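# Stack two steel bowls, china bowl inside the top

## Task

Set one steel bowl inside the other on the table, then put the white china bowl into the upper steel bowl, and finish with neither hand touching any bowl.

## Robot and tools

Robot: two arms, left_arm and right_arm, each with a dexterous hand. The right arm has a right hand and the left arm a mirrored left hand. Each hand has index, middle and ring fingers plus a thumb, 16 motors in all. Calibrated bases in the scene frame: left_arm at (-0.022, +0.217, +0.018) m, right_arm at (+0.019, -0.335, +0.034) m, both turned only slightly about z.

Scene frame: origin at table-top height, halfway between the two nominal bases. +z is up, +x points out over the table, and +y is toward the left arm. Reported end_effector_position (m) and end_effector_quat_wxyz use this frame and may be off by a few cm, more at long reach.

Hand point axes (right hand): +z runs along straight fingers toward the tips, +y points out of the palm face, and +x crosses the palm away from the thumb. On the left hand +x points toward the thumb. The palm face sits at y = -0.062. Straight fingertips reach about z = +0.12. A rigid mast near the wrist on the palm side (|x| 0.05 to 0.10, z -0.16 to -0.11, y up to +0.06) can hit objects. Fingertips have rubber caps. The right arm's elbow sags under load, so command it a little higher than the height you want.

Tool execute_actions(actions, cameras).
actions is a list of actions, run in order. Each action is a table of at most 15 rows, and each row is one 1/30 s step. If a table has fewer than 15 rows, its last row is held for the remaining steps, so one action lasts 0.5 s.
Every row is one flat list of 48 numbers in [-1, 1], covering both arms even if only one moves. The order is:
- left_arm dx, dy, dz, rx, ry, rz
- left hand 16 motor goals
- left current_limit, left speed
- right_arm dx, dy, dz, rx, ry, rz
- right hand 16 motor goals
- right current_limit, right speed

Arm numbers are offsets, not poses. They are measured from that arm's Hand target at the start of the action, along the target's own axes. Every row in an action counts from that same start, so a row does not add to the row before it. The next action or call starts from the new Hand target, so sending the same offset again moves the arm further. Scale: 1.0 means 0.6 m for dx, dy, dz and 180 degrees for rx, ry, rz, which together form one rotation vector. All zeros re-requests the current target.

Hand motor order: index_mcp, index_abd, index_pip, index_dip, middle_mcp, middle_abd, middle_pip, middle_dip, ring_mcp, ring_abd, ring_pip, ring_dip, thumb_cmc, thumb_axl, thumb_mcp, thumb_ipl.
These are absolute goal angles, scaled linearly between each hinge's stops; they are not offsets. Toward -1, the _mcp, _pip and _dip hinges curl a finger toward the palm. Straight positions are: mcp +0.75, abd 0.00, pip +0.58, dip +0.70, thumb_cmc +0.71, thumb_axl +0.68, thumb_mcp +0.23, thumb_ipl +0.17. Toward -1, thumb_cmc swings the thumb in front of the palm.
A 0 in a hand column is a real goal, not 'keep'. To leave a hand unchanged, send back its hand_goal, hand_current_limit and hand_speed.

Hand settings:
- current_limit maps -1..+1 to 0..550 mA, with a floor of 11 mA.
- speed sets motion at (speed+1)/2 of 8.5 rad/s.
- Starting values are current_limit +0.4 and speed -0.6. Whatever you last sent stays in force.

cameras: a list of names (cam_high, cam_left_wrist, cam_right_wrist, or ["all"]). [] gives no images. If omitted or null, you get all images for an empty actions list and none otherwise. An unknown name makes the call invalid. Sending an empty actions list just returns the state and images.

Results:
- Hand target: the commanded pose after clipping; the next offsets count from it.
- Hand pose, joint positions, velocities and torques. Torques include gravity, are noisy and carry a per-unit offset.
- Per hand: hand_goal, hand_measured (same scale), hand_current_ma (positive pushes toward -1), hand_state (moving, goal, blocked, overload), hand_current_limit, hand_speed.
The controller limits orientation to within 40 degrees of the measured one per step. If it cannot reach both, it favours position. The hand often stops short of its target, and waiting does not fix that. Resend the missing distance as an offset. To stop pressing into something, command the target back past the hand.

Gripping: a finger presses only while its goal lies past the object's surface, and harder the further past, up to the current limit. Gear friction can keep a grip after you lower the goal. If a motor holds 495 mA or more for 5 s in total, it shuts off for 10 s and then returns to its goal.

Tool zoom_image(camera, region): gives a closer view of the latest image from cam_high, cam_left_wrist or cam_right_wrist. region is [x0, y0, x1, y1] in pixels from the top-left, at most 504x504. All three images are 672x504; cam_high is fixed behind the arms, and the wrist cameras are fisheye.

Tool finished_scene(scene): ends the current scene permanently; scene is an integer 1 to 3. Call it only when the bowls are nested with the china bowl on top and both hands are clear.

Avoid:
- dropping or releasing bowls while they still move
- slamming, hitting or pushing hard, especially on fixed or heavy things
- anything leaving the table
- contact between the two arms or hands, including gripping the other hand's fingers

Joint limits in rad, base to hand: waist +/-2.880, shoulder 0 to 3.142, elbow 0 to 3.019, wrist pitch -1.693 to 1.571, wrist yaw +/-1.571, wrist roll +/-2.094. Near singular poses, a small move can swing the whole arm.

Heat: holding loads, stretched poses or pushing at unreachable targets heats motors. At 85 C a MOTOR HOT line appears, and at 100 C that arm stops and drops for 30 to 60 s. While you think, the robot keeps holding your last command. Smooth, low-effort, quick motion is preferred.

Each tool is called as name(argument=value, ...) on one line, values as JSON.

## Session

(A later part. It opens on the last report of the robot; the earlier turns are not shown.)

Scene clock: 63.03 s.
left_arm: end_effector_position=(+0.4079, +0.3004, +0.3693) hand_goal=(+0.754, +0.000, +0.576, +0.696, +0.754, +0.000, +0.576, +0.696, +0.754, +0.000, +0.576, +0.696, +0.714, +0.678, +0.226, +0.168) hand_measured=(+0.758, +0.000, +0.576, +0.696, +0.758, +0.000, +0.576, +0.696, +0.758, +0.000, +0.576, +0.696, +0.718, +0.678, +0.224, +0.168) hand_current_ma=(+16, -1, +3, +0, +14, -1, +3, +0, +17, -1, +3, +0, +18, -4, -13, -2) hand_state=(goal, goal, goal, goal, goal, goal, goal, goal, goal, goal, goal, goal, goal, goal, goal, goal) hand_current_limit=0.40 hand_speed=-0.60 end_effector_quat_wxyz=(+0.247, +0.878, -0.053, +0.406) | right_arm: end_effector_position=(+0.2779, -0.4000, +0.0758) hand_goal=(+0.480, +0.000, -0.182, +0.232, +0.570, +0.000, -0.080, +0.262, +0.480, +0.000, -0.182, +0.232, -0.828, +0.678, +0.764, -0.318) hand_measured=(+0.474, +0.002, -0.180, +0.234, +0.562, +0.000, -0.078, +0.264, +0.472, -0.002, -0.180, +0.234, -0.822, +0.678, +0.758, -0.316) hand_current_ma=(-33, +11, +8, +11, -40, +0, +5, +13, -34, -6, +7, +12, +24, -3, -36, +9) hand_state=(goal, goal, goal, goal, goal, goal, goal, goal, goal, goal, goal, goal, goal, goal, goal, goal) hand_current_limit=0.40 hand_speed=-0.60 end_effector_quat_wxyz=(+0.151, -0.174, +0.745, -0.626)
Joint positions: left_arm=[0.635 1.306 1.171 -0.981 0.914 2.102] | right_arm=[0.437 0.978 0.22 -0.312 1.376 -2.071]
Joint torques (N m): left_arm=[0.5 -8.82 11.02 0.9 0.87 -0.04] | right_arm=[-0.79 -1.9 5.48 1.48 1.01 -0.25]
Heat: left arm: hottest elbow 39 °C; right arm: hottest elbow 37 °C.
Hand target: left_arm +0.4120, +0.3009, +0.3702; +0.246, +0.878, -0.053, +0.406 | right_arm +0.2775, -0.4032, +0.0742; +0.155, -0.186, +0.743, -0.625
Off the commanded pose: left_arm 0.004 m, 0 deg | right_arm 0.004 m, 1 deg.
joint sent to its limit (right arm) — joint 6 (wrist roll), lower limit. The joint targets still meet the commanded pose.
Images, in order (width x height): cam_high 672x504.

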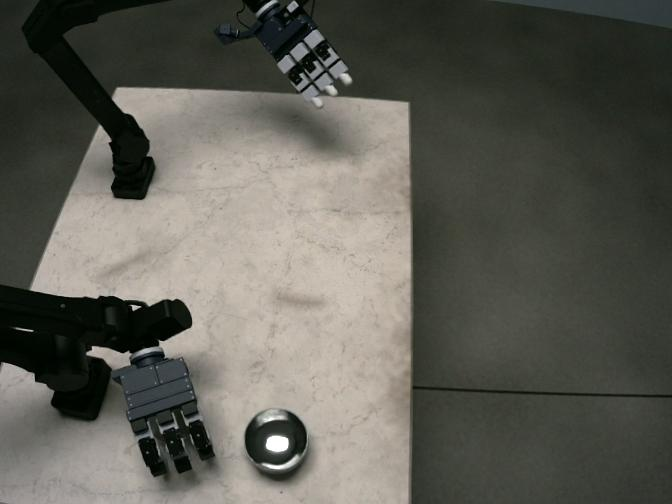

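execute_actions(actions=[[[0,0,0,0,0,0,0.754,0,0.576,0.696,0.754,0,0.576,0.696,0.754,0,0.576,0.696,0.714,0.678,0.226,0.168,0.4,-0.6,0.0052,0.0025,0.0000,0,0,0,0.40,0,-0.182,0.232,0.46,0,-0.08,0.261,0.38,0,-0.182,0.232,-0.829,0.677,0.68,-0.319,0.25,-0.88]],[[0,0,0,0,0,0,0.754,0,0.576,0.696,0.754,0,0.576,0.696,0.754,0,0.576,0.696,0.714,0.678,0.226,0.168,0.4,-0.6,0,0,0,0,0,0,0.30,0,-0.182,0.232,0.36,0,-0.08,0.261,0.28,0,-0.182,0.232,-0.829,0.677,0.64,-0.319,0.25,-0.88]]], cameras=["cam_high"])

zoom_image(camera="cam_high", region=[110, 360, 230, 480])

Scene clock: 64.70 s.
left_arm: end_effector_position=(+0.4079, +0.3004, +0.3693) hand_goal=(+0.754, +0.000, +0.576, +0.696, +0.754, +0.000, +0.576, +0.696, +0.754, +0.000, +0.576, +0.696, +0.714, +0.678, +0.226, +0.168) hand_measured=(+0.758, +0.000, +0.576, +0.696, +0.758, +0.000, +0.576, +0.696, +0.758, +0.000, +0.576, +0.696, +0.718, +0.678, +0.224, +0.168) hand_current_ma=(+16, -1, +3, +0, +14, -1, +3, +0, +17, -1, +3, +0, +18, -4, -13, -2) hand_state=(goal, goal, goal, goal, goal, goal, goal, goal, goal, goal, goal, goal, goal, goal, goal, goal) hand_current_limit=0.40 hand_speed=-0.60 end_effector_quat_wxyz=(+0.247, +0.878, -0.053, +0.406) | right_arm: end_effector_position=(+0.2748, -0.4013, +0.0731) hand_goal=(+0.300, +0.000, -0.182, +0.232, +0.360, +0.000, -0.080, +0.262, +0.280, +0.000, -0.182, +0.232, -0.828, +0.678, +0.640, -0.318) hand_measured=(+0.298, +0.002, -0.180, +0.234, +0.356, +0.000, -0.078, +0.264, +0.276, -0.002, -0.180, +0.234, -0.822, +0.678, +0.640, -0.316) hand_current_ma=(-5, +11, +8, +11, -22, +0, +5, +13, -18, -6, +7, +12, +24, -3, -1, +9) hand_state=(goal, goal, goal, goal, goal, goal, goal, goal, goal, goal, goal, goal, goal, goal, goal, goal) hand_current_limit=0.25 hand_speed=-0.88 end_effector_quat_wxyz=(+0.149, -0.176, +0.745, -0.627)
Joint positions: left_arm=[0.635 1.306 1.171 -0.981 0.914 2.102] | right_arm=[0.437 0.978 0.212 -0.311 1.376 -2.071]
Joint torques (N m): left_arm=[0.62 -9 11.02 0.88 0.87 -0.06] | right_arm=[-0.15 -1.73 5.35 1.46 1.01 -0.25]
Heat: left arm: hottest elbow 39 °C; right arm: hottest elbow 37 °C.
Hand target: left_arm +0.4120, +0.3009, +0.3702; +0.246, +0.878, -0.053, +0.406 | right_arm +0.2746, -0.4044, +0.0727; +0.155, -0.186, +0.742, -0.625
Off the commanded pose: left_arm 0.004 m, 0 deg | right_arm 0.003 m, 1 deg.
joint sent to its limit (right arm) — joint 6 (wrist roll), lower limit. The joint targets still meet the commanded pose.
Images, in order (width x height): cam_high 672x504.

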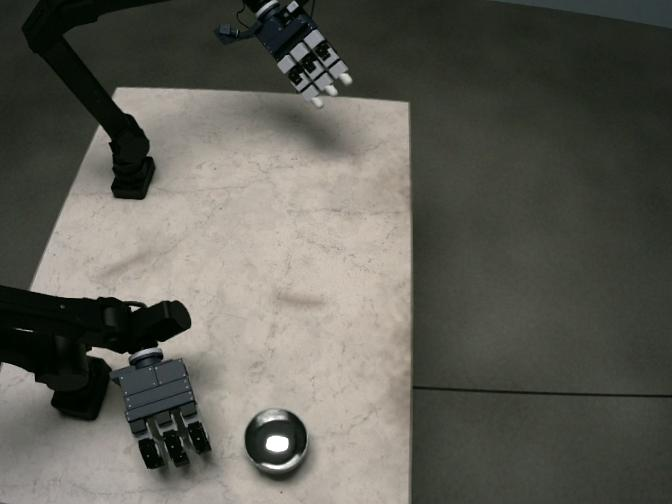

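Scaled by 4.200 from the camera's 672x504 image, which has a finer 960x720 frame.

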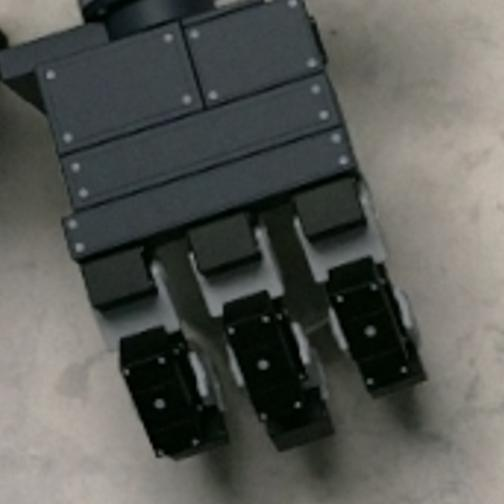

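Exact position. Close further.

execute_actions(actions=[[[0,0,0,0,0,0,0.754,0,0.576,0.696,0.754,0,0.576,0.696,0.754,0,0.576,0.696,0.714,0.678,0.226,0.168,0.4,-0.6,0,0,0,0,0,0,0.22,0,-0.182,0.232,0.28,0,-0.08,0.261,0.19,0,-0.182,0.232,-0.829,0.677,0.58,-0.319,0.2,-0.88]],[[0,0,0,0,0,0,0.754,0,0.576,0.696,0.754,0,0.576,0.696,0.754,0,0.576,0.696,0.714,0.678,0.226,0.168,0.4,-0.6,0,0,0,0,0,0,0.17,0,-0.182,0.232,0.23,0,-0.08,0.261,0.14,0,-0.182,0.232,-0.829,0.677,0.45,-0.319,0.2,-0.88]],[[0,0,0,0,0,0,0.754,0,0.576,0.696,0.754,0,0.576,0.696,0.754,0,0.576,0.696,0.714,0.678,0.226,0.168,0.4,-0.6,0,0,0,0,0,0,0.16,0,-0.182,0.232,0.22,0,-0.08,0.261,0.12,0,-0.182,0.232,-0.829,0.677,0.38,-0.319,0.2,-0.88]]], cameras=["cam_high"])

zoom_image(camera="cam_high", region=[110, 360, 230, 480])

Scene clock: 66.87 s.
left_arm: end_effector_position=(+0.4079, +0.3004, +0.3693) hand_goal=(+0.754, +0.000, +0.576, +0.696, +0.754, +0.000, +0.576, +0.696, +0.754, +0.000, +0.576, +0.696, +0.714, +0.678, +0.226, +0.168) hand_measured=(+0.758, +0.000, +0.576, +0.696, +0.758, +0.000, +0.576, +0.696, +0.758, +0.000, +0.576, +0.696, +0.718, +0.678, +0.224, +0.168) hand_current_ma=(+16, -1, +3, +0, +14, -1, +3, +0, +17, -1, +3, +0, +18, -4, -13, -2) hand_state=(goal, goal, goal, goal, goal, goal, goal, goal, goal, goal, goal, goal, goal, goal, goal, goal) hand_current_limit=0.40 hand_speed=-0.60 end_effector_quat_wxyz=(+0.247, +0.878, -0.053, +0.406) | right_arm: end_effector_position=(+0.2749, -0.4015, +0.0733) hand_goal=(+0.160, +0.000, -0.182, +0.232, +0.220, +0.000, -0.080, +0.262, +0.120, +0.000, -0.182, +0.232, -0.828, +0.678, +0.380, -0.318) hand_measured=(+0.206, +0.002, -0.168, +0.236, +0.258, +0.000, -0.072, +0.264, +0.168, -0.002, -0.170, +0.236, -0.826, +0.678, +0.590, -0.298) hand_current_ma=(+237, +11, +67, +14, +191, +0, +38, +13, +242, -6, +55, +16, +13, -3, +330, +128) hand_state=(blocked, goal, goal, goal, blocked, goal, goal, goal, blocked, goal, goal, goal, goal, goal, blocked, blocked) hand_current_limit=0.20 hand_speed=-0.88 end_effector_quat_wxyz=(+0.149, -0.175, +0.744, -0.627)
Joint positions: left_arm=[0.635 1.306 1.171 -0.981 0.914 2.102] | right_arm=[0.436 0.978 0.212 -0.31 1.377 -2.071]
Joint torques (N m): left_arm=[0.26 -9.05 10.97 0.99 0.87 -0.03] | right_arm=[-0.85 -1.96 5.2 1.58 0.95 -0.33]
Heat: left arm: hottest elbow 39 °C; right arm: hottest elbow 36 °C.
Hand target: left_arm +0.4120, +0.3009, +0.3702; +0.246, +0.878, -0.053, +0.406 | right_arm +0.2746, -0.4045, +0.0727; +0.155, -0.186, +0.742, -0.625
Off the commanded pose: left_arm 0.004 m, 0 deg | right_arm 0.003 m, 1 deg.
joint sent to its limit (right arm) — joint 6 (wrist roll), lower limit. The joint targets still meet the commanded pose.
Images, in order (width x height): cam_high 672x504.

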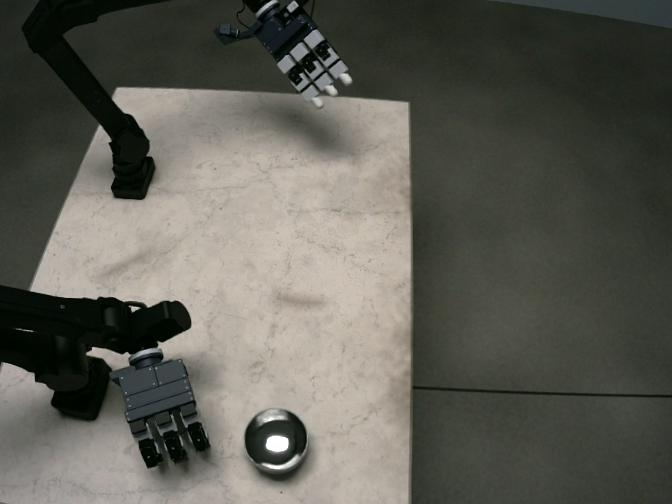

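Scaled by 4.200 from the camera's 672x504 image, which has a finer 960x720 frame.

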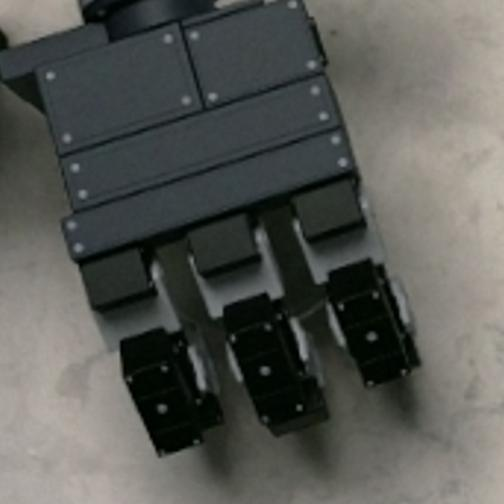

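zoom_image(camera="cam_high", region=[236, 400, 316, 480])

execute_actions(actions=[[[0,0,0,0,0,0,0.754,0,0.576,0.696,0.754,0,0.576,0.696,0.754,0,0.576,0.696,0.714,0.678,0.226,0.168,0.4,-0.6,0,-0.0657,-0.0113,0,0,0,0.16,0,-0.182,0.232,0.22,0,-0.08,0.261,0.12,0,-0.182,0.232,-0.829,0.677,0.37,-0.319,0.2,-0.88]],[[0,0,0,0,0,0,0.754,0,0.576,0.696,0.754,0,0.576,0.696,0.754,0,0.576,0.696,0.714,0.678,0.226,0.168,0.4,-0.6,0,-0.1313,-0.0227,0,0,0,0.16,0,-0.182,0.232,0.22,0,-0.08,0.261,0.12,0,-0.182,0.232,-0.829,0.677,0.37,-0.319,0.2,-0.88]]], cameras=["cam_high"])

Scaled by 6.300 from the camera's 672x504 image, which has a finer 960x720 frame.

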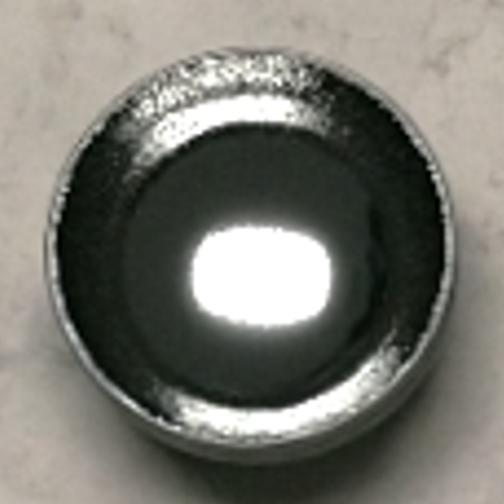

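Scene clock: 69.00 s.
left_arm: end_effector_position=(+0.4079, +0.3004, +0.3693) hand_goal=(+0.754, +0.000, +0.576, +0.696, +0.754, +0.000, +0.576, +0.696, +0.754, +0.000, +0.576, +0.696, +0.714, +0.678, +0.226, +0.168) hand_measured=(+0.758, +0.000, +0.576, +0.696, +0.758, +0.000, +0.576, +0.696, +0.758, +0.000, +0.576, +0.696, +0.718, +0.678, +0.224, +0.168) hand_current_ma=(+16, -1, +3, +0, +14, -1, +3, +0, +17, -1, +3, +0, +18, -4, -13, -2) hand_state=(goal, goal, goal, goal, goal, goal, goal, goal, goal, goal, goal, goal, goal, goal, goal, goal) hand_current_limit=0.40 hand_speed=-0.60 end_effector_quat_wxyz=(+0.247, +0.878, -0.053, +0.406) | right_arm: end_effector_position=(+0.2657, -0.4099, +0.1724) hand_goal=(+0.160, +0.000, -0.182, +0.232, +0.220, +0.000, -0.080, +0.262, +0.120, +0.000, -0.182, +0.232, -0.828, +0.678, +0.370, -0.318) hand_measured=(+0.202, +0.004, -0.162, +0.240, +0.254, +0.000, -0.068, +0.268, +0.162, -0.002, -0.168, +0.238, -0.820, +0.678, +0.590, -0.296) hand_current_ma=(+214, +14, +96, +34, +166, +0, +53, +27, +211, -6, +64, +25, +39, -3, +330, +145) hand_state=(blocked, goal, blocked, goal, blocked, goal, goal, goal, blocked, goal, goal, goal, goal, goal, blocked, blocked) hand_current_limit=0.20 hand_speed=-0.88 end_effector_quat_wxyz=(+0.127, -0.180, +0.744, -0.631)
Joint positions: left_arm=[0.635 1.306 1.171 -0.981 0.914 2.102] | right_arm=[0.416 0.692 0.413 -0.835 1.379 -2.074]
Joint torques (N m): left_arm=[0.44 -8.88 11.04 0.91 0.88 -0.05] | right_arm=[0.56 -1.9 10.33 0.43 0.96 -0.28]
Heat: left arm: hottest elbow 39 °C; right arm: hottest elbow 37 °C.
Hand target: left_arm +0.4120, +0.3009, +0.3702; +0.246, +0.878, -0.053, +0.406 | right_arm +0.2748, -0.4045, +0.1925; +0.155, -0.186, +0.742, -0.625
Off the commanded pose: left_arm 0.004 m, 0 deg | right_arm 0.023 m, 3 deg.
joint sent to its limit (right arm) — joint 6 (wrist roll), lower limit. The joint targets still meet the commanded pose.
Images, in order (width x height): cam_high 672x504.

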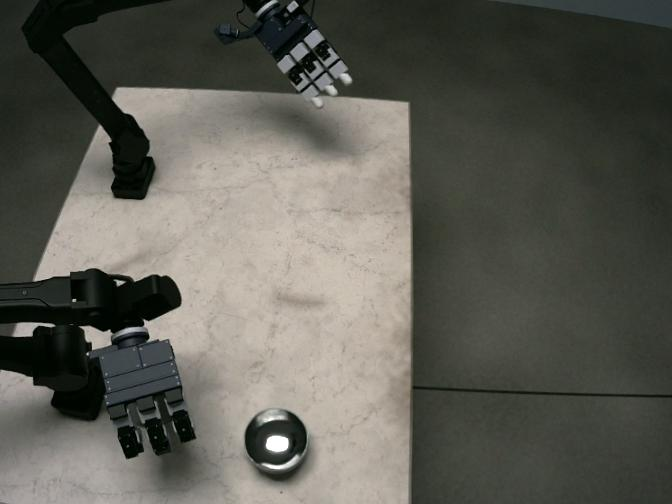

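execute_actions(actions=[[[0,0,0,0,0,0,0.754,0,0.576,0.696,0.754,0,0.576,0.696,0.754,0,0.576,0.696,0.714,0.678,0.226,0.168,0.4,-0.6,-0.0418,-0.0323,0.0405,0,0.0246,0.0043,0.16,0,-0.182,0.232,0.22,0,-0.08,0.261,0.12,0,-0.182,0.232,-0.829,0.677,0.37,-0.319,0.2,-0.88]],[[0,0,0,0,0,0,0.754,0,0.576,0.696,0.754,0,0.576,0.696,0.754,0,0.576,0.696,0.714,0.678,0.226,0.168,0.4,-0.6,-0.0743,-0.0208,0.0518,0,0.0246,0.0043,0.16,0,-0.182,0.232,0.22,0,-0.08,0.261,0.12,0,-0.182,0.232,-0.829,0.677,0.37,-0.319,0.2,-0.88]],[[0,0,0,0,0,0,0.754,0,0.576,0.696,0.754,0,0.576,0.696,0.754,0,0.576,0.696,0.714,0.678,0.226,0.168,0.4,-0.6,-0.0785,-0.0083,0.0480,0,0.0246,0.0043,0.16,0,-0.182,0.232,0.22,0,-0.08,0.261,0.12,0,-0.182,0.232,-0.829,0.677,0.37,-0.319,0.2,-0.88]],[[0,0,0,0,0,0,0.754,0,0.576,0.696,0.754,0,0.576,0.696,0.754,0,0.576,0.696,0.714,0.678,0.226,0.168,0.4,-0.6,-0.0820,-0.0072,0.0418,0,0.0246,0.0043,0.16,0,-0.182,0.232,0.22,0,-0.08,0.261,0.12,0,-0.182,0.232,-0.829,0.677,0.37,-0.319,0.2,-0.88]],[[0,0,0,0,0,0,0.754,0,0.576,0.696,0.754,0,0.576,0.696,0.754,0,0.576,0.696,0.714,0.678,0.226,0.168,0.4,-0.6,0,0.0493,0.0085,0,0,0,0.16,0,-0.182,0.232,0.22,0,-0.08,0.261,0.12,0,-0.182,0.232,-0.829,0.677,0.37,-0.319,0.2,-0.88]]], cameras=["cam_high"])

zoom_image(camera="cam_high", region=[226, 400, 316, 490])

Scene clock: 73.30 s.
left_arm: end_effector_position=(+0.4079, +0.3004, +0.3693) hand_goal=(+0.754, +0.000, +0.576, +0.696, +0.754, +0.000, +0.576, +0.696, +0.754, +0.000, +0.576, +0.696, +0.714, +0.678, +0.226, +0.168) hand_measured=(+0.758, +0.000, +0.576, +0.696, +0.758, +0.000, +0.576, +0.696, +0.758, +0.000, +0.576, +0.696, +0.718, +0.678, +0.224, +0.168) hand_current_ma=(+16, -1, +3, +0, +14, -1, +3, +0, +17, -1, +3, +0, +18, -4, -13, -2) hand_state=(goal, goal, goal, goal, goal, goal, goal, goal, goal, goal, goal, goal, goal, goal, goal, goal) hand_current_limit=0.40 hand_speed=-0.60 end_effector_quat_wxyz=(+0.247, +0.878, -0.053, +0.406) | right_arm: end_effector_position=(+0.4682, -0.4503, +0.1811) hand_goal=(+0.160, +0.000, -0.182, +0.232, +0.220, +0.000, -0.080, +0.262, +0.120, +0.000, -0.182, +0.232, -0.828, +0.678, +0.370, -0.318) hand_measured=(+0.202, +0.004, -0.160, +0.240, +0.252, +0.000, -0.068, +0.268, +0.160, -0.002, -0.168, +0.238, -0.818, +0.678, +0.590, -0.294) hand_current_ma=(+208, +16, +99, +35, +162, +0, +54, +27, +206, -7, +66, +26, +42, -3, +330, +148) hand_state=(blocked, goal, blocked, goal, blocked, goal, goal, goal, blocked, goal, goal, goal, goal, goal, blocked, blocked) hand_current_limit=0.20 hand_speed=-0.88 end_effector_quat_wxyz=(+0.052, -0.076, +0.763, -0.640)
Joint positions: left_arm=[0.635 1.306 1.171 -0.981 0.914 2.102] | right_arm=[0.152 1.428 0.915 -0.58 1.371 -2.076]
Joint torques (N m): left_arm=[0.56 -9.05 11.07 0.88 0.88 -0.01] | right_arm=[-1.08 -11.11 7.06 1.51 1.18 -0.2]
Heat: left arm: hottest elbow 39 °C; right arm: hottest elbow 37 °C.
Hand target: left_arm +0.4120, +0.3009, +0.3702; +0.246, +0.878, -0.053, +0.406 | right_arm +0.4718, -0.4537, +0.1841; +0.055, -0.067, +0.762, -0.642
Off the commanded pose: left_arm 0.004 m, 0 deg | right_arm 0.006 m, 1 deg.
Images, in order (width x height): cam_high 672x504.

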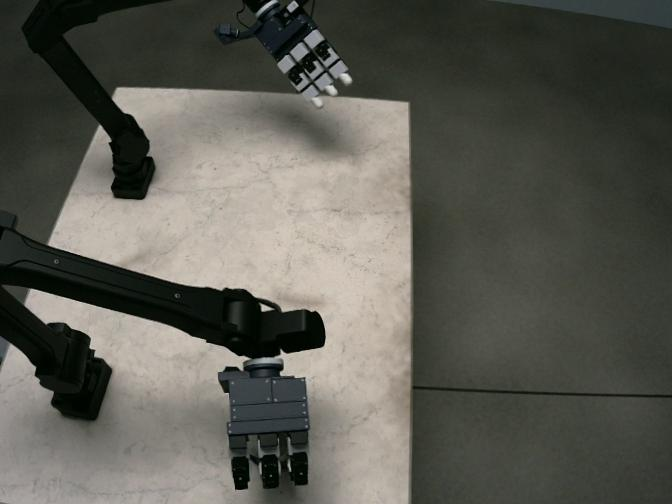

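Scaled by 5.600 from the camera's 672x504 image, which has a finer 960x720 frame.

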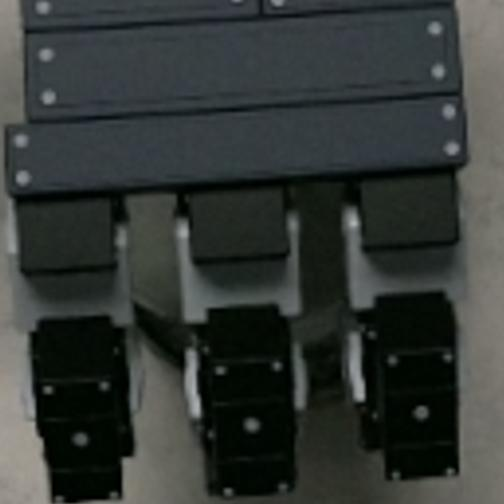

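zoom_image(camera="cam_high", region=[244, 430, 294, 480])

Scaled by 10.080 from the camera's 672x504 image, which has a finer 960x720 frame.

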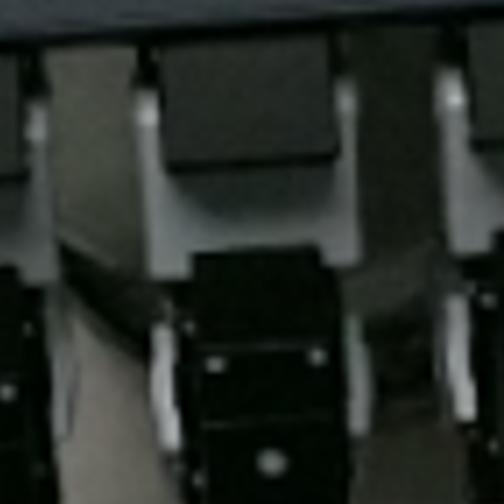

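execute_actions(actions=[[[0,0,0,0,0,0,0.754,0,0.576,0.696,0.754,0,0.576,0.696,0.754,0,0.576,0.696,0.714,0.678,0.226,0.168,0.4,-0.6,-0.0080,0.0422,0.0002,0,0,0,0.16,0,-0.182,0.232,0.22,0,-0.08,0.261,0.12,0,-0.182,0.232,-0.829,0.677,0.37,-0.319,0.2,-0.88]],[[0,0,0,0,0,0,0.754,0,0.576,0.696,0.754,0,0.576,0.696,0.754,0,0.576,0.696,0.714,0.678,0.226,0.168,0.4,-0.6,0,0,0,0,0,0,0.16,0,-0.182,0.232,0.22,0,-0.08,0.261,0.12,0,-0.182,0.232,-0.829,0.677,0.37,-0.319,0.2,-0.88]]], cameras=["cam_high"])

zoom_image(camera="cam_high", region=[244, 430, 294, 480])

Scene clock: 75.97 s.
left_arm: end_effector_position=(+0.4079, +0.3004, +0.3693) hand_goal=(+0.754, +0.000, +0.576, +0.696, +0.754, +0.000, +0.576, +0.696, +0.754, +0.000, +0.576, +0.696, +0.714, +0.678, +0.226, +0.168) hand_measured=(+0.758, +0.000, +0.576, +0.696, +0.758, +0.000, +0.576, +0.696, +0.758, +0.000, +0.576, +0.696, +0.718, +0.678, +0.224, +0.168) hand_current_ma=(+16, -1, +3, +0, +14, -1, +3, +0, +17, -1, +3, +0, +18, -4, -13, -2) hand_state=(goal, goal, goal, goal, goal, goal, goal, goal, goal, goal, goal, goal, goal, goal, goal, goal) hand_current_limit=0.40 hand_speed=-0.60 end_effector_quat_wxyz=(+0.247, +0.878, -0.053, +0.406) | right_arm: end_effector_position=(+0.4697, -0.4504, +0.1555) hand_goal=(+0.160, +0.000, -0.182, +0.232, +0.220, +0.000, -0.080, +0.262, +0.120, +0.000, -0.182, +0.232, -0.828, +0.678, +0.370, -0.318) hand_measured=(+0.202, +0.004, -0.160, +0.240, +0.252, +0.000, -0.068, +0.268, +0.160, -0.002, -0.168, +0.238, -0.818, +0.678, +0.590, -0.294) hand_current_ma=(+208, +16, +99, +35, +162, +0, +54, +27, +206, -7, +66, +26, +42, -3, +330, +148) hand_state=(blocked, goal, blocked, goal, blocked, goal, goal, goal, blocked, goal, goal, goal, goal, goal, blocked, blocked) hand_current_limit=0.20 hand_speed=-0.88 end_effector_quat_wxyz=(+0.046, -0.076, +0.764, -0.640)
Joint positions: left_arm=[0.635 1.306 1.171 -0.981 0.914 2.102] | right_arm=[0.152 1.481 0.899 -0.558 1.374 -2.036]
Joint torques (N m): left_arm=[0.73 -9.11 10.96 0.95 0.88 -0.03] | right_arm=[0.62 -11.52 6.79 1.37 1.25 -0.04]
Heat: left arm: hottest elbow 39 °C; right arm: hottest elbow 37 °C.
Hand target: left_arm +0.4120, +0.3009, +0.3702; +0.246, +0.878, -0.053, +0.406 | right_arm +0.4757, -0.4487, +0.1590; +0.055, -0.067, +0.762, -0.641
Off the commanded pose: left_arm 0.004 m, 0 deg | right_arm 0.007 m, 1 deg.
Images, in order (width x height): cam_high 672x504.

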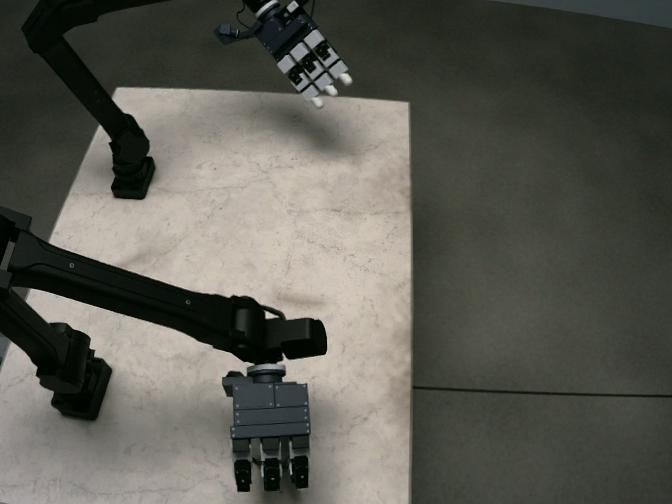

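Scaled by 10.080 from the camera's 672x504 image, which has a finer 960x720 frame.

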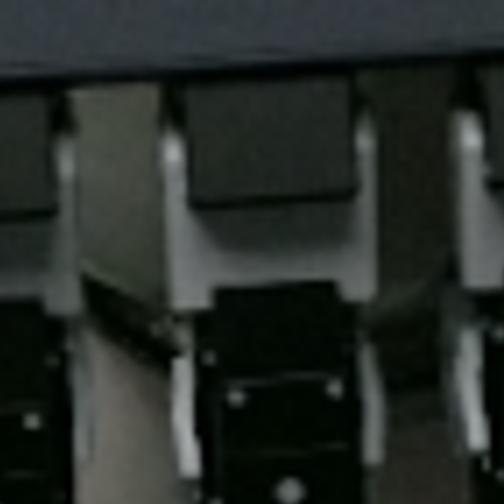

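zoom_image(camera="cam_high", region=[250, 436, 274, 466])

zoom_image(camera="cam_high", region=[276, 436, 300, 476])

Scaled by 16.800 from the camera's 672x504 image, which has a finer 960x720 frame.

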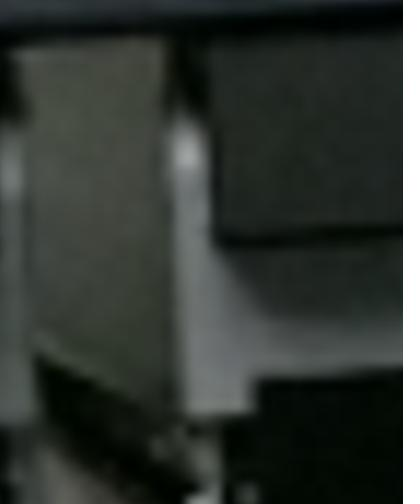

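Scaled by 12.600 from the camera's 672x504 image, which has a finer 960x720 frame.

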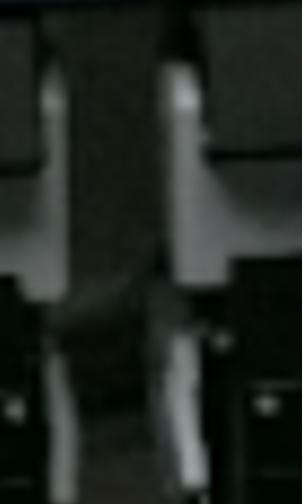

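execute_actions(actions=[[[0,0,0,0,0,0,0.754,0,0.576,0.696,0.754,0,0.576,0.696,0.754,0,0.576,0.696,0.714,0.678,0.226,0.168,0.4,-0.6,-0.0066,0.0245,0.0054,0,0,0,0.16,0,-0.182,0.232,0.22,0,-0.08,0.261,0.12,0,-0.182,0.232,-0.829,0.677,0.37,-0.319,0.2,-0.88]],[[0,0,0,0,0,0,0.754,0,0.576,0.696,0.754,0,0.576,0.696,0.754,0,0.576,0.696,0.714,0.678,0.226,0.168,0.4,-0.6,0,0,0,0,0,0,0.16,0,-0.182,0.232,0.22,0,-0.08,0.261,0.12,0,-0.182,0.232,-0.829,0.677,0.37,-0.319,0.2,-0.88]]], cameras=["cam_high"])

zoom_image(camera="cam_high", region=[244, 436, 294, 486])

Scene clock: 79.90 s.
left_arm: end_effector_position=(+0.4079, +0.3004, +0.3693) hand_goal=(+0.754, +0.000, +0.576, +0.696, +0.754, +0.000, +0.576, +0.696, +0.754, +0.000, +0.576, +0.696, +0.714, +0.678, +0.226, +0.168) hand_measured=(+0.758, +0.000, +0.576, +0.696, +0.758, +0.000, +0.576, +0.696, +0.758, +0.000, +0.576, +0.696, +0.718, +0.678, +0.224, +0.168) hand_current_ma=(+16, -1, +3, +0, +14, -1, +3, +0, +17, -1, +3, +0, +18, -4, -13, -2) hand_state=(goal, goal, goal, goal, goal, goal, goal, goal, goal, goal, goal, goal, goal, goal, goal, goal) hand_current_limit=0.40 hand_speed=-0.60 end_effector_quat_wxyz=(+0.247, +0.878, -0.053, +0.406) | right_arm: end_effector_position=(+0.4760, -0.4499, +0.1437) hand_goal=(+0.160, +0.000, -0.182, +0.232, +0.220, +0.000, -0.080, +0.262, +0.120, +0.000, -0.182, +0.232, -0.828, +0.678, +0.370, -0.318) hand_measured=(+0.202, +0.004, -0.160, +0.240, +0.252, +0.000, -0.068, +0.268, +0.160, -0.002, -0.168, +0.238, -0.818, +0.678, +0.590, -0.294) hand_current_ma=(+208, +16, +99, +35, +162, +0, +54, +27, +206, -7, +66, +26, +42, -3, +330, +148) hand_state=(blocked, goal, blocked, goal, blocked, goal, goal, goal, blocked, goal, goal, goal, goal, goal, blocked, blocked) hand_current_limit=0.20 hand_speed=-0.88 end_effector_quat_wxyz=(+0.050, -0.071, +0.764, -0.640)
Joint positions: left_arm=[0.635 1.306 1.171 -0.981 0.914 2.102] | right_arm=[0.152 1.513 0.895 -0.515 1.375 -2.032]
Joint torques (N m): left_arm=[0.38 -8.82 10.97 0.92 0.88 -0.04] | right_arm=[0.62 -10.52 6.41 1.24 1.15 -0.12]
Heat: left arm: hottest elbow 39 °C; right arm: hottest elbow 37 °C.
Hand target: left_arm +0.4120, +0.3009, +0.3702; +0.246, +0.878, -0.053, +0.406 | right_arm +0.4798, -0.4486, +0.1441; +0.056, -0.067, +0.762, -0.641
Off the commanded pose: left_arm 0.004 m, 0 deg | right_arm 0.004 m, 1 deg.
Images, in order (width x height): cam_high 672x504.

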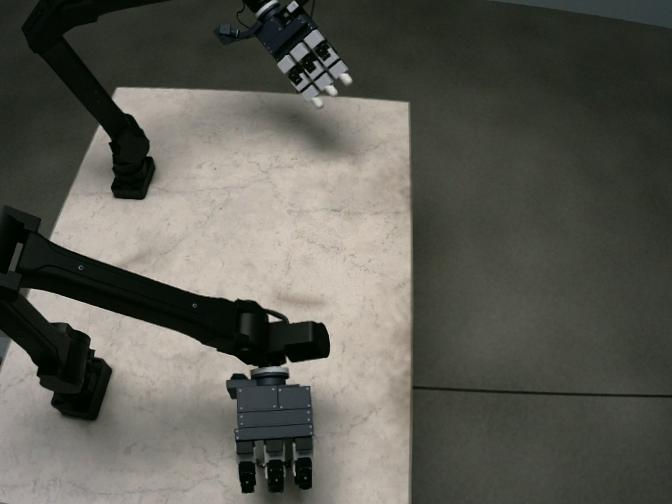

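Scaled by 10.080 from the camera's 672x504 image, which has a finer 960x720 frame.

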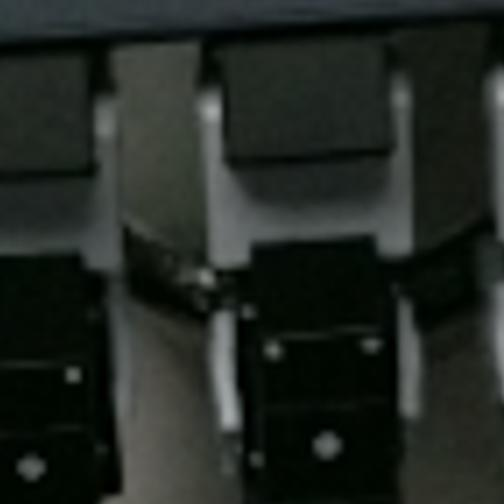

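execute_actions(actions=[[[0,0,0,0,0,0,0.754,0,0.576,0.696,0.754,0,0.576,0.696,0.754,0,0.576,0.696,0.714,0.678,0.226,0.168,0.4,-0.6,0.0008,0.0188,0.0082,0,0,0,0.16,0,-0.182,0.232,0.22,0,-0.08,0.261,0.12,0,-0.182,0.232,-0.829,0.677,0.37,-0.319,0.2,-0.88]],[[0,0,0,0,0,0,0.754,0,0.576,0.696,0.754,0,0.576,0.696,0.754,0,0.576,0.696,0.714,0.678,0.226,0.168,0.4,-0.6,0,0,0,0,0,0,0.16,0,-0.182,0.232,0.22,0,-0.08,0.261,0.12,0,-0.182,0.232,-0.829,0.677,0.37,-0.319,0.2,-0.88]]], cameras=["cam_high"])

zoom_image(camera="cam_high", region=[244, 436, 294, 486])

Scene clock: 81.70 s.
left_arm: end_effector_position=(+0.4079, +0.3004, +0.3693) hand_goal=(+0.754, +0.000, +0.576, +0.696, +0.754, +0.000, +0.576, +0.696, +0.754, +0.000, +0.576, +0.696, +0.714, +0.678, +0.226, +0.168) hand_measured=(+0.758, +0.000, +0.576, +0.696, +0.758, +0.000, +0.576, +0.696, +0.758, +0.000, +0.576, +0.696, +0.718, +0.678, +0.224, +0.168) hand_current_ma=(+16, -1, +3, +0, +14, -1, +3, +0, +17, -1, +3, +0, +18, -4, -13, -2) hand_state=(goal, goal, goal, goal, goal, goal, goal, goal, goal, goal, goal, goal, goal, goal, goal, goal) hand_current_limit=0.40 hand_speed=-0.60 end_effector_quat_wxyz=(+0.247, +0.878, -0.053, +0.406) | right_arm: end_effector_position=(+0.4786, -0.4497, +0.1331) hand_goal=(+0.160, +0.000, -0.182, +0.232, +0.220, +0.000, -0.080, +0.262, +0.120, +0.000, -0.182, +0.232, -0.828, +0.678, +0.370, -0.318) hand_measured=(+0.202, +0.004, -0.160, +0.240, +0.252, +0.000, -0.068, +0.268, +0.160, -0.002, -0.168, +0.238, -0.818, +0.678, +0.590, -0.294) hand_current_ma=(+208, +16, +99, +35, +162, +0, +54, +27, +206, -7, +66, +26, +42, -3, +330, +148) hand_state=(blocked, goal, blocked, goal, blocked, goal, goal, goal, blocked, goal, goal, goal, goal, goal, blocked, blocked) hand_current_limit=0.20 hand_speed=-0.88 end_effector_quat_wxyz=(+0.058, -0.067, +0.763, -0.640)
Joint positions: left_arm=[0.635 1.306 1.171 -0.981 0.914 2.102] | right_arm=[0.152 1.53 0.875 -0.446 1.375 -2.046]
Joint torques (N m): left_arm=[0.38 -8.76 10.96 0.92 0.89 -0.01] | right_arm=[0.21 -11.75 6.32 1.24 1.11 -0.29]
Heat: left arm: hottest elbow 39 °C; right arm: hottest elbow 37 °C.
Hand target: left_arm +0.4120, +0.3009, +0.3702; +0.246, +0.878, -0.053, +0.406 | right_arm +0.4798, -0.4516, +0.1321; +0.056, -0.067, +0.762, -0.641
Off the commanded pose: left_arm 0.004 m, 0 deg | right_arm 0.002 m, 0 deg.
Images, in order (width x height): cam_high 672x504.

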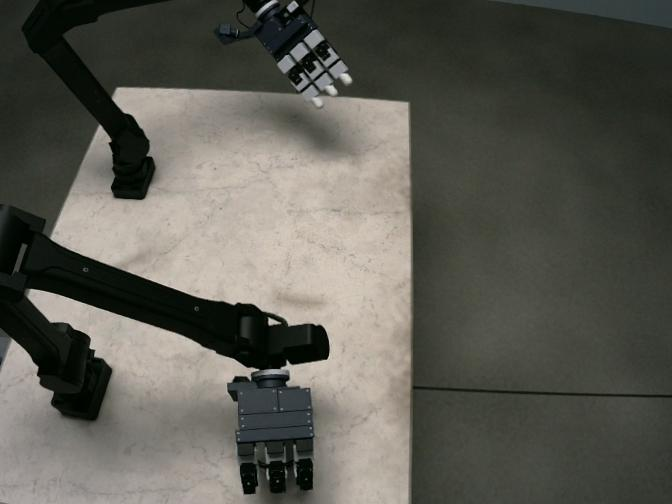

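Scaled by 10.080 from the camera's 672x504 image, which has a finer 960x720 frame.

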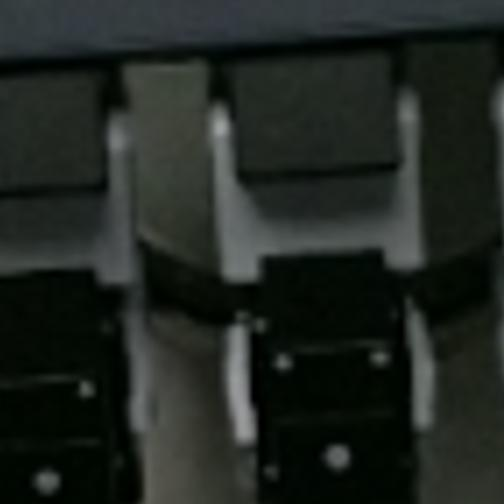

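execute_actions(actions=[[[0,0,0,0,0,0,0.754,0,0.576,0.696,0.754,0,0.576,0.696,0.754,0,0.576,0.696,0.714,0.678,0.226,0.168,0.4,-0.6,0.0022,0.0080,0.0048,0,0,0,0.16,0,-0.182,0.232,0.22,0,-0.08,0.261,0.12,0,-0.182,0.232,-0.829,0.677,0.37,-0.319,0.2,-0.88]],[[0,0,0,0,0,0,0.754,0,0.576,0.696,0.754,0,0.576,0.696,0.754,0,0.576,0.696,0.714,0.678,0.226,0.168,0.4,-0.6,0,0,0,0,0,0,0.16,0,-0.182,0.232,0.22,0,-0.08,0.261,0.12,0,-0.182,0.232,-0.829,0.677,0.37,-0.319,0.2,-0.88]]], cameras=["cam_high"])

zoom_image(camera="cam_high", region=[244, 436, 294, 486])

Scene clock: 83.73 s.
left_arm: end_effector_position=(+0.4079, +0.3004, +0.3693) hand_goal=(+0.754, +0.000, +0.576, +0.696, +0.754, +0.000, +0.576, +0.696, +0.754, +0.000, +0.576, +0.696, +0.714, +0.678, +0.226, +0.168) hand_measured=(+0.758, +0.000, +0.576, +0.696, +0.758, +0.000, +0.576, +0.696, +0.758, +0.000, +0.576, +0.696, +0.718, +0.678, +0.224, +0.168) hand_current_ma=(+16, -1, +3, +0, +14, -1, +3, +0, +17, -1, +3, +0, +18, -4, -13, -2) hand_state=(goal, goal, goal, goal, goal, goal, goal, goal, goal, goal, goal, goal, goal, goal, goal, goal) hand_current_limit=0.40 hand_speed=-0.60 end_effector_quat_wxyz=(+0.247, +0.878, -0.053, +0.406) | right_arm: end_effector_position=(+0.4780, -0.4507, +0.1293) hand_goal=(+0.160, +0.000, -0.182, +0.232, +0.220, +0.000, -0.080, +0.262, +0.120, +0.000, -0.182, +0.232, -0.828, +0.678, +0.370, -0.318) hand_measured=(+0.202, +0.004, -0.160, +0.240, +0.252, +0.000, -0.068, +0.268, +0.160, -0.002, -0.168, +0.238, -0.818, +0.678, +0.590, -0.294) hand_current_ma=(+208, +16, +99, +35, +162, +0, +54, +27, +206, -7, +66, +26, +42, -3, +330, +148) hand_state=(blocked, goal, blocked, goal, blocked, goal, goal, goal, blocked, goal, goal, goal, goal, goal, blocked, blocked) hand_current_limit=0.20 hand_speed=-0.88 end_effector_quat_wxyz=(+0.059, -0.067, +0.762, -0.641)
Joint positions: left_arm=[0.635 1.306 1.171 -0.981 0.914 2.102] | right_arm=[0.151 1.532 0.861 -0.404 1.375 -2.07]
Joint torques (N m): left_arm=[0.26 -8.76 11.04 0.94 0.89 -0.03] | right_arm=[-0.21 -11.58 5.9 1.62 0.93 -0.23]
Motor temperatures (°C): left_arm=[30 27 40 29 30 28] | right_arm=[30 30 37 28 32 27]
Heat: left arm: hottest elbow 40 °C; right arm: hottest elbow 37 °C.
Hand target: left_arm +0.4120, +0.3009, +0.3702; +0.246, +0.878, -0.053, +0.406 | right_arm +0.4789, -0.4539, +0.1269; +0.056, -0.067, +0.762, -0.641
Off the commanded pose: left_arm 0.004 m, 0 deg | right_arm 0.004 m, 0 deg.
Images, in order (width x height): cam_high 672x504.

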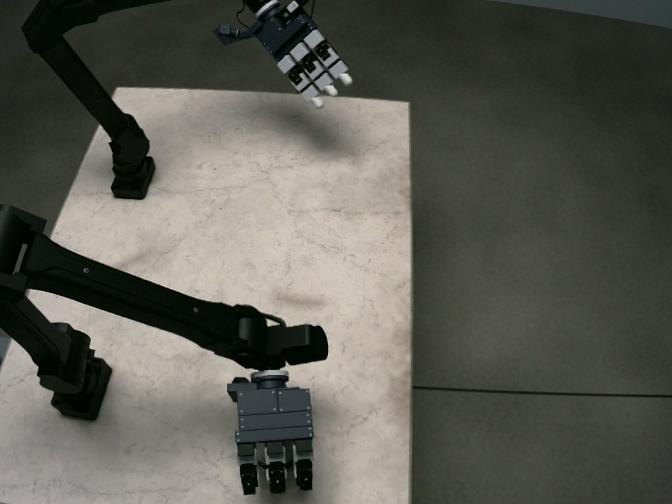

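Scaled by 10.080 from the camera's 672x504 image, which has a finer 960x720 frame.

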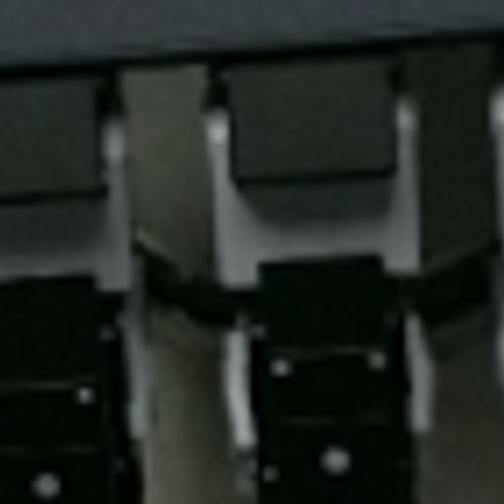

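execute_actions(actions=[[[0,0,0,0,0,0,0.754,0,0.576,0.696,0.754,0,0.576,0.696,0.754,0,0.576,0.696,0.714,0.678,0.226,0.168,0.4,-0.6,0.0006,0.0070,0.0045,0,0,0,0.16,0,-0.182,0.232,0.22,0,-0.08,0.261,0.12,0,-0.182,0.232,-0.829,0.677,0.37,-0.319,0.2,-0.88]],[[0,0,0,0,0,0,0.754,0,0.576,0.696,0.754,0,0.576,0.696,0.754,0,0.576,0.696,0.714,0.678,0.226,0.168,0.4,-0.6,0,0,0,0,0,0,0.16,0,-0.182,0.232,0.22,0,-0.08,0.261,0.12,0,-0.182,0.232,-0.829,0.677,0.37,-0.319,0.2,-0.88]]], cameras=["cam_high"])

zoom_image(camera="cam_high", region=[244, 436, 294, 486])

Scene clock: 85.33 s.
left_arm: end_effector_position=(+0.4079, +0.3004, +0.3693) hand_goal=(+0.754, +0.000, +0.576, +0.696, +0.754, +0.000, +0.576, +0.696, +0.754, +0.000, +0.576, +0.696, +0.714, +0.678, +0.226, +0.168) hand_measured=(+0.758, +0.000, +0.576, +0.696, +0.758, +0.000, +0.576, +0.696, +0.758, +0.000, +0.576, +0.696, +0.718, +0.678, +0.224, +0.168) hand_current_ma=(+16, -1, +3, +0, +14, -1, +3, +0, +17, -1, +3, +0, +18, -4, -13, -2) hand_state=(goal, goal, goal, goal, goal, goal, goal, goal, goal, goal, goal, goal, goal, goal, goal, goal) hand_current_limit=0.40 hand_speed=-0.60 end_effector_quat_wxyz=(+0.247, +0.878, -0.053, +0.406) | right_arm: end_effector_position=(+0.4779, -0.4522, +0.1255) hand_goal=(+0.160, +0.000, -0.182, +0.232, +0.220, +0.000, -0.080, +0.262, +0.120, +0.000, -0.182, +0.232, -0.828, +0.678, +0.370, -0.318) hand_measured=(+0.202, +0.004, -0.160, +0.240, +0.252, +0.000, -0.068, +0.268, +0.160, -0.002, -0.168, +0.238, -0.818, +0.678, +0.590, -0.294) hand_current_ma=(+208, +16, +99, +35, +162, -1, +54, +27, +205, -7, +66, +26, +42, -3, +330, +148) hand_state=(blocked, goal, blocked, goal, blocked, goal, goal, goal, blocked, goal, goal, goal, goal, goal, blocked, blocked) hand_current_limit=0.20 hand_speed=-0.88 end_effector_quat_wxyz=(+0.058, -0.066, +0.762, -0.641)
Joint positions: left_arm=[0.635 1.306 1.171 -0.981 0.914 2.102] | right_arm=[0.147 1.54 0.857 -0.39 1.374 -2.072]
Joint torques (N m): left_arm=[0.67 -8.82 11.02 0.91 0.88 -0.05] | right_arm=[-0.73 -10.93 5.75 1.33 0.88 -0.28]
Heat: left arm: hottest elbow 40 °C; right arm: hottest elbow 37 °C.
Hand target: left_arm +0.4120, +0.3009, +0.3702; +0.246, +0.878, -0.053, +0.406 | right_arm +0.4787, -0.4559, +0.1223; +0.055, -0.067, +0.762, -0.642
Off the commanded pose: left_arm 0.004 m, 0 deg | right_arm 0.005 m, 0 deg.
joint sent to its limit (right arm) — joint 6 (wrist roll), lower limit. The joint targets still meet the commanded pose.
Images, in order (width x height): cam_high 672x504.

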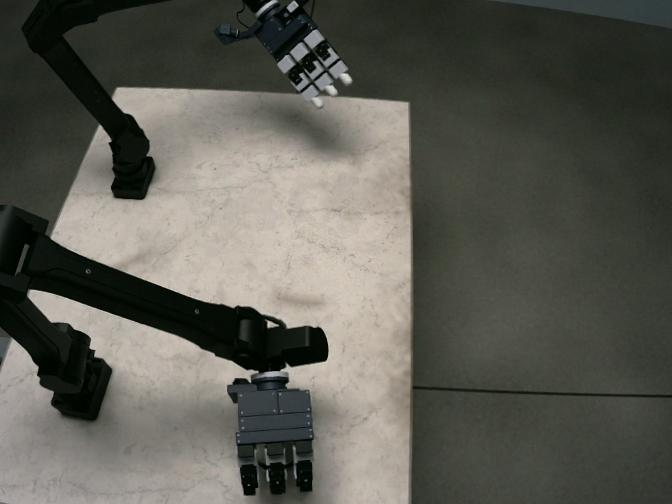

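Scaled by 10.080 from the camera's 672x504 image, which has a finer 960x720 frame.

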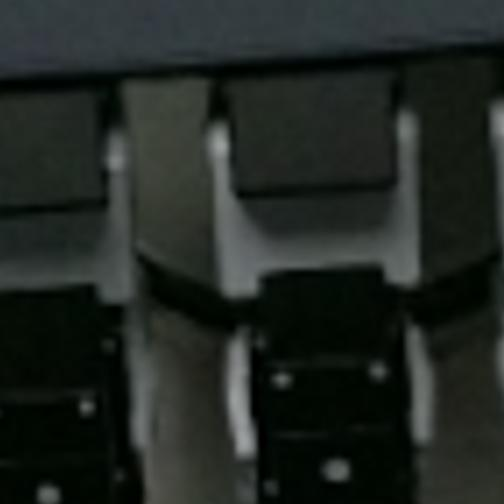

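execute_actions(actions=[[[0,0,0,0,0,0,0.754,0,0.576,0.696,0.754,0,0.576,0.696,0.754,0,0.576,0.696,0.714,0.678,0.226,0.168,0.4,-0.6,0,0.0066,0.0011,0,0,0,0.16,0,-0.182,0.232,0.22,0,-0.08,0.261,0.12,0,-0.182,0.232,-0.829,0.677,0.37,-0.319,0.2,-0.88]],[[0,0,0,0,0,0,0.754,0,0.576,0.696,0.754,0,0.576,0.696,0.754,0,0.576,0.696,0.714,0.678,0.226,0.168,0.4,-0.6,0,0,0,0,0,0,0.16,0,-0.182,0.232,0.22,0,-0.08,0.261,0.12,0,-0.182,0.232,-0.829,0.677,0.37,-0.319,0.2,-0.88]]], cameras=["cam_high"])

zoom_image(camera="cam_high", region=[244, 436, 294, 486])

Scene clock: 86.90 s.
left_arm: end_effector_position=(+0.4079, +0.3004, +0.3693) hand_goal=(+0.754, +0.000, +0.576, +0.696, +0.754, +0.000, +0.576, +0.696, +0.754, +0.000, +0.576, +0.696, +0.714, +0.678, +0.226, +0.168) hand_measured=(+0.758, +0.000, +0.576, +0.696, +0.758, +0.000, +0.576, +0.696, +0.758, +0.000, +0.576, +0.696, +0.718, +0.678, +0.224, +0.168) hand_current_ma=(+16, -1, +3, +0, +14, -1, +3, +0, +17, -1, +3, +0, +18, -4, -13, -2) hand_state=(goal, goal, goal, goal, goal, goal, goal, goal, goal, goal, goal, goal, goal, goal, goal, goal) hand_current_limit=0.40 hand_speed=-0.60 end_effector_quat_wxyz=(+0.247, +0.878, -0.053, +0.406) | right_arm: end_effector_position=(+0.4798, -0.4521, +0.1256) hand_goal=(+0.160, +0.000, -0.182, +0.232, +0.220, +0.000, -0.080, +0.262, +0.120, +0.000, -0.182, +0.232, -0.828, +0.678, +0.370, -0.318) hand_measured=(+0.202, +0.004, -0.160, +0.240, +0.252, +0.000, -0.068, +0.268, +0.160, -0.002, -0.168, +0.238, -0.818, +0.678, +0.590, -0.294) hand_current_ma=(+208, +16, +99, +35, +162, -2, +54, +27, +205, -7, +66, +26, +42, -3, +330, +148) hand_state=(blocked, goal, blocked, goal, blocked, goal, goal, goal, blocked, goal, goal, goal, goal, goal, blocked, blocked) hand_current_limit=0.20 hand_speed=-0.88 end_effector_quat_wxyz=(+0.062, -0.063, +0.762, -0.641)
Joint positions: left_arm=[0.635 1.306 1.171 -0.981 0.914 2.102] | right_arm=[0.147 1.542 0.857 -0.378 1.374 -2.074]
Joint torques (N m): left_arm=[0.67 -9.29 10.93 0.94 0.88 -0.03] | right_arm=[-0.09 -10.75 5.56 1.57 0.99 -0.25]
Heat: left arm: hottest elbow 40 °C; right arm: hottest elbow 37 °C.
Hand target: left_arm +0.4120, +0.3009, +0.3702; +0.246, +0.878, -0.053, +0.406 | right_arm +0.4787, -0.4558, +0.1182; +0.055, -0.067, +0.762, -0.642
Off the commanded pose: left_arm 0.004 m, 0 deg | right_arm 0.008 m, 1 deg.
joint sent to its limit (right arm) — joint 6 (wrist roll), lower limit. The joint targets still meet the commanded pose.
Images, in order (width x height): cam_high 672x504.

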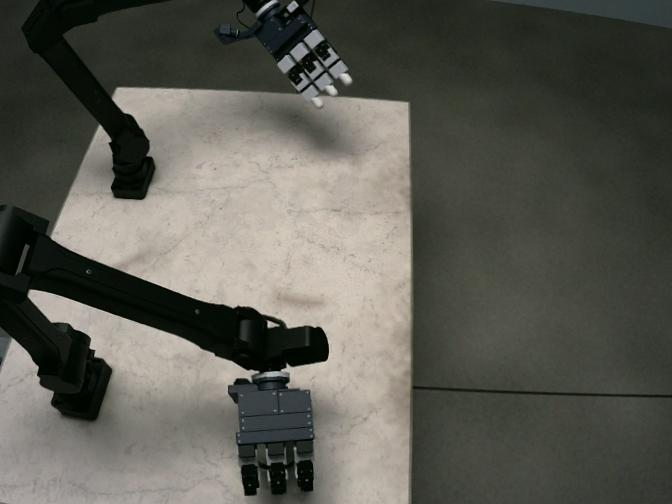

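Scaled by 10.080 from the camera's 672x504 image, which has a finer 960x720 frame.

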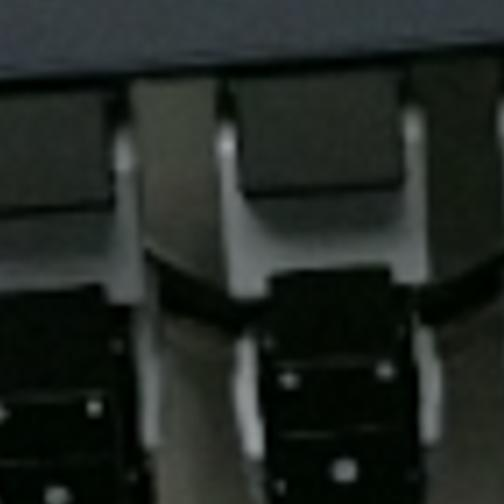

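execute_actions(actions=[[[0,0,0,0,0,0,0.754,0,0.576,0.696,0.754,0,0.576,0.696,0.754,0,0.576,0.696,0.714,0.678,0.226,0.168,0.4,-0.6,0.0033,0.0049,0.0003,0,0,0,0.16,0,-0.182,0.232,0.22,0,-0.08,0.261,0.12,0,-0.182,0.232,-0.829,0.677,0.37,-0.319,0.2,-0.88]],[[0,0,0,0,0,0,0.754,0,0.576,0.696,0.754,0,0.576,0.696,0.754,0,0.576,0.696,0.714,0.678,0.226,0.168,0.4,-0.6,0,0,0,0,0,0,0.16,0,-0.182,0.232,0.22,0,-0.08,0.261,0.12,0,-0.182,0.232,-0.829,0.677,0.37,-0.319,0.2,-0.88]]], cameras=["cam_high"])

zoom_image(camera="cam_high", region=[244, 436, 294, 486])

Scene clock: 88.67 s.
left_arm: end_effector_position=(+0.4079, +0.3004, +0.3693) hand_goal=(+0.754, +0.000, +0.576, +0.696, +0.754, +0.000, +0.576, +0.696, +0.754, +0.000, +0.576, +0.696, +0.714, +0.678, +0.226, +0.168) hand_measured=(+0.758, +0.000, +0.576, +0.696, +0.758, +0.000, +0.576, +0.696, +0.758, +0.000, +0.576, +0.696, +0.718, +0.678, +0.224, +0.168) hand_current_ma=(+16, -1, +3, +0, +14, -1, +3, +0, +17, -1, +3, +0, +18, -4, -13, -2) hand_state=(goal, goal, goal, goal, goal, goal, goal, goal, goal, goal, goal, goal, goal, goal, goal, goal) hand_current_limit=0.40 hand_speed=-0.60 end_effector_quat_wxyz=(+0.247, +0.878, -0.053, +0.406) | right_arm: end_effector_position=(+0.4795, -0.4525, +0.1248) hand_goal=(+0.160, +0.000, -0.182, +0.232, +0.220, +0.000, -0.080, +0.262, +0.120, +0.000, -0.182, +0.232, -0.828, +0.678, +0.370, -0.318) hand_measured=(+0.202, +0.004, -0.160, +0.240, +0.252, +0.000, -0.068, +0.266, +0.160, -0.002, -0.168, +0.238, -0.818, +0.678, +0.590, -0.294) hand_current_ma=(+208, +16, +99, +35, +162, -2, +54, +20, +205, -7, +66, +26, +42, -3, +330, +148) hand_state=(blocked, goal, blocked, goal, blocked, goal, goal, goal, blocked, goal, goal, goal, goal, goal, blocked, blocked) hand_current_limit=0.20 hand_speed=-0.88 end_effector_quat_wxyz=(+0.064, -0.060, +0.762, -0.642)
Joint positions: left_arm=[0.635 1.306 1.171 -0.981 0.914 2.102] | right_arm=[0.147 1.542 0.852 -0.366 1.377 -2.074]
Joint torques (N m): left_arm=[0.44 -8.88 11.03 0.92 0.89 -0.04] | right_arm=[-0.09 -11.28 5.34 1.24 0.86 -0.24]
Heat: left arm: hottest elbow 40 °C; right arm: hottest elbow 37 °C.
Hand target: left_arm +0.4120, +0.3009, +0.3702; +0.246, +0.878, -0.053, +0.406 | right_arm +0.4768, -0.4559, +0.1153; +0.056, -0.067, +0.762, -0.641
Off the commanded pose: left_arm 0.004 m, 0 deg | right_arm 0.010 m, 1 deg.
joint sent to its limit (right arm) — joint 6 (wrist roll), lower limit. The joint targets still meet the commanded pose.
Images, in order (width x height): cam_high 672x504.

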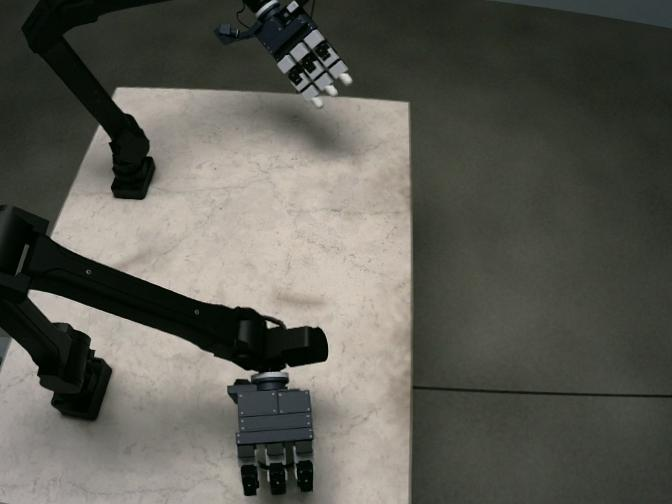

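Scaled by 10.080 from the camera's 672x504 image, which has a finer 960x720 frame.

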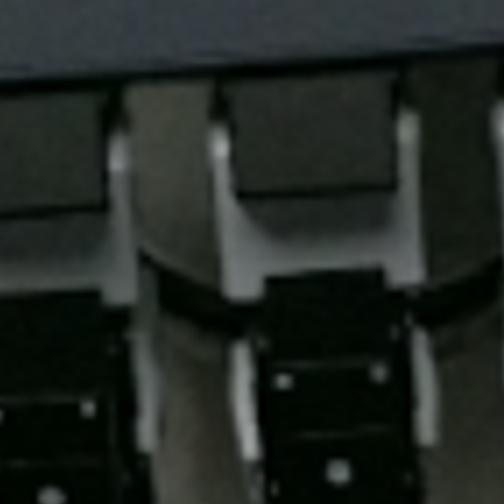

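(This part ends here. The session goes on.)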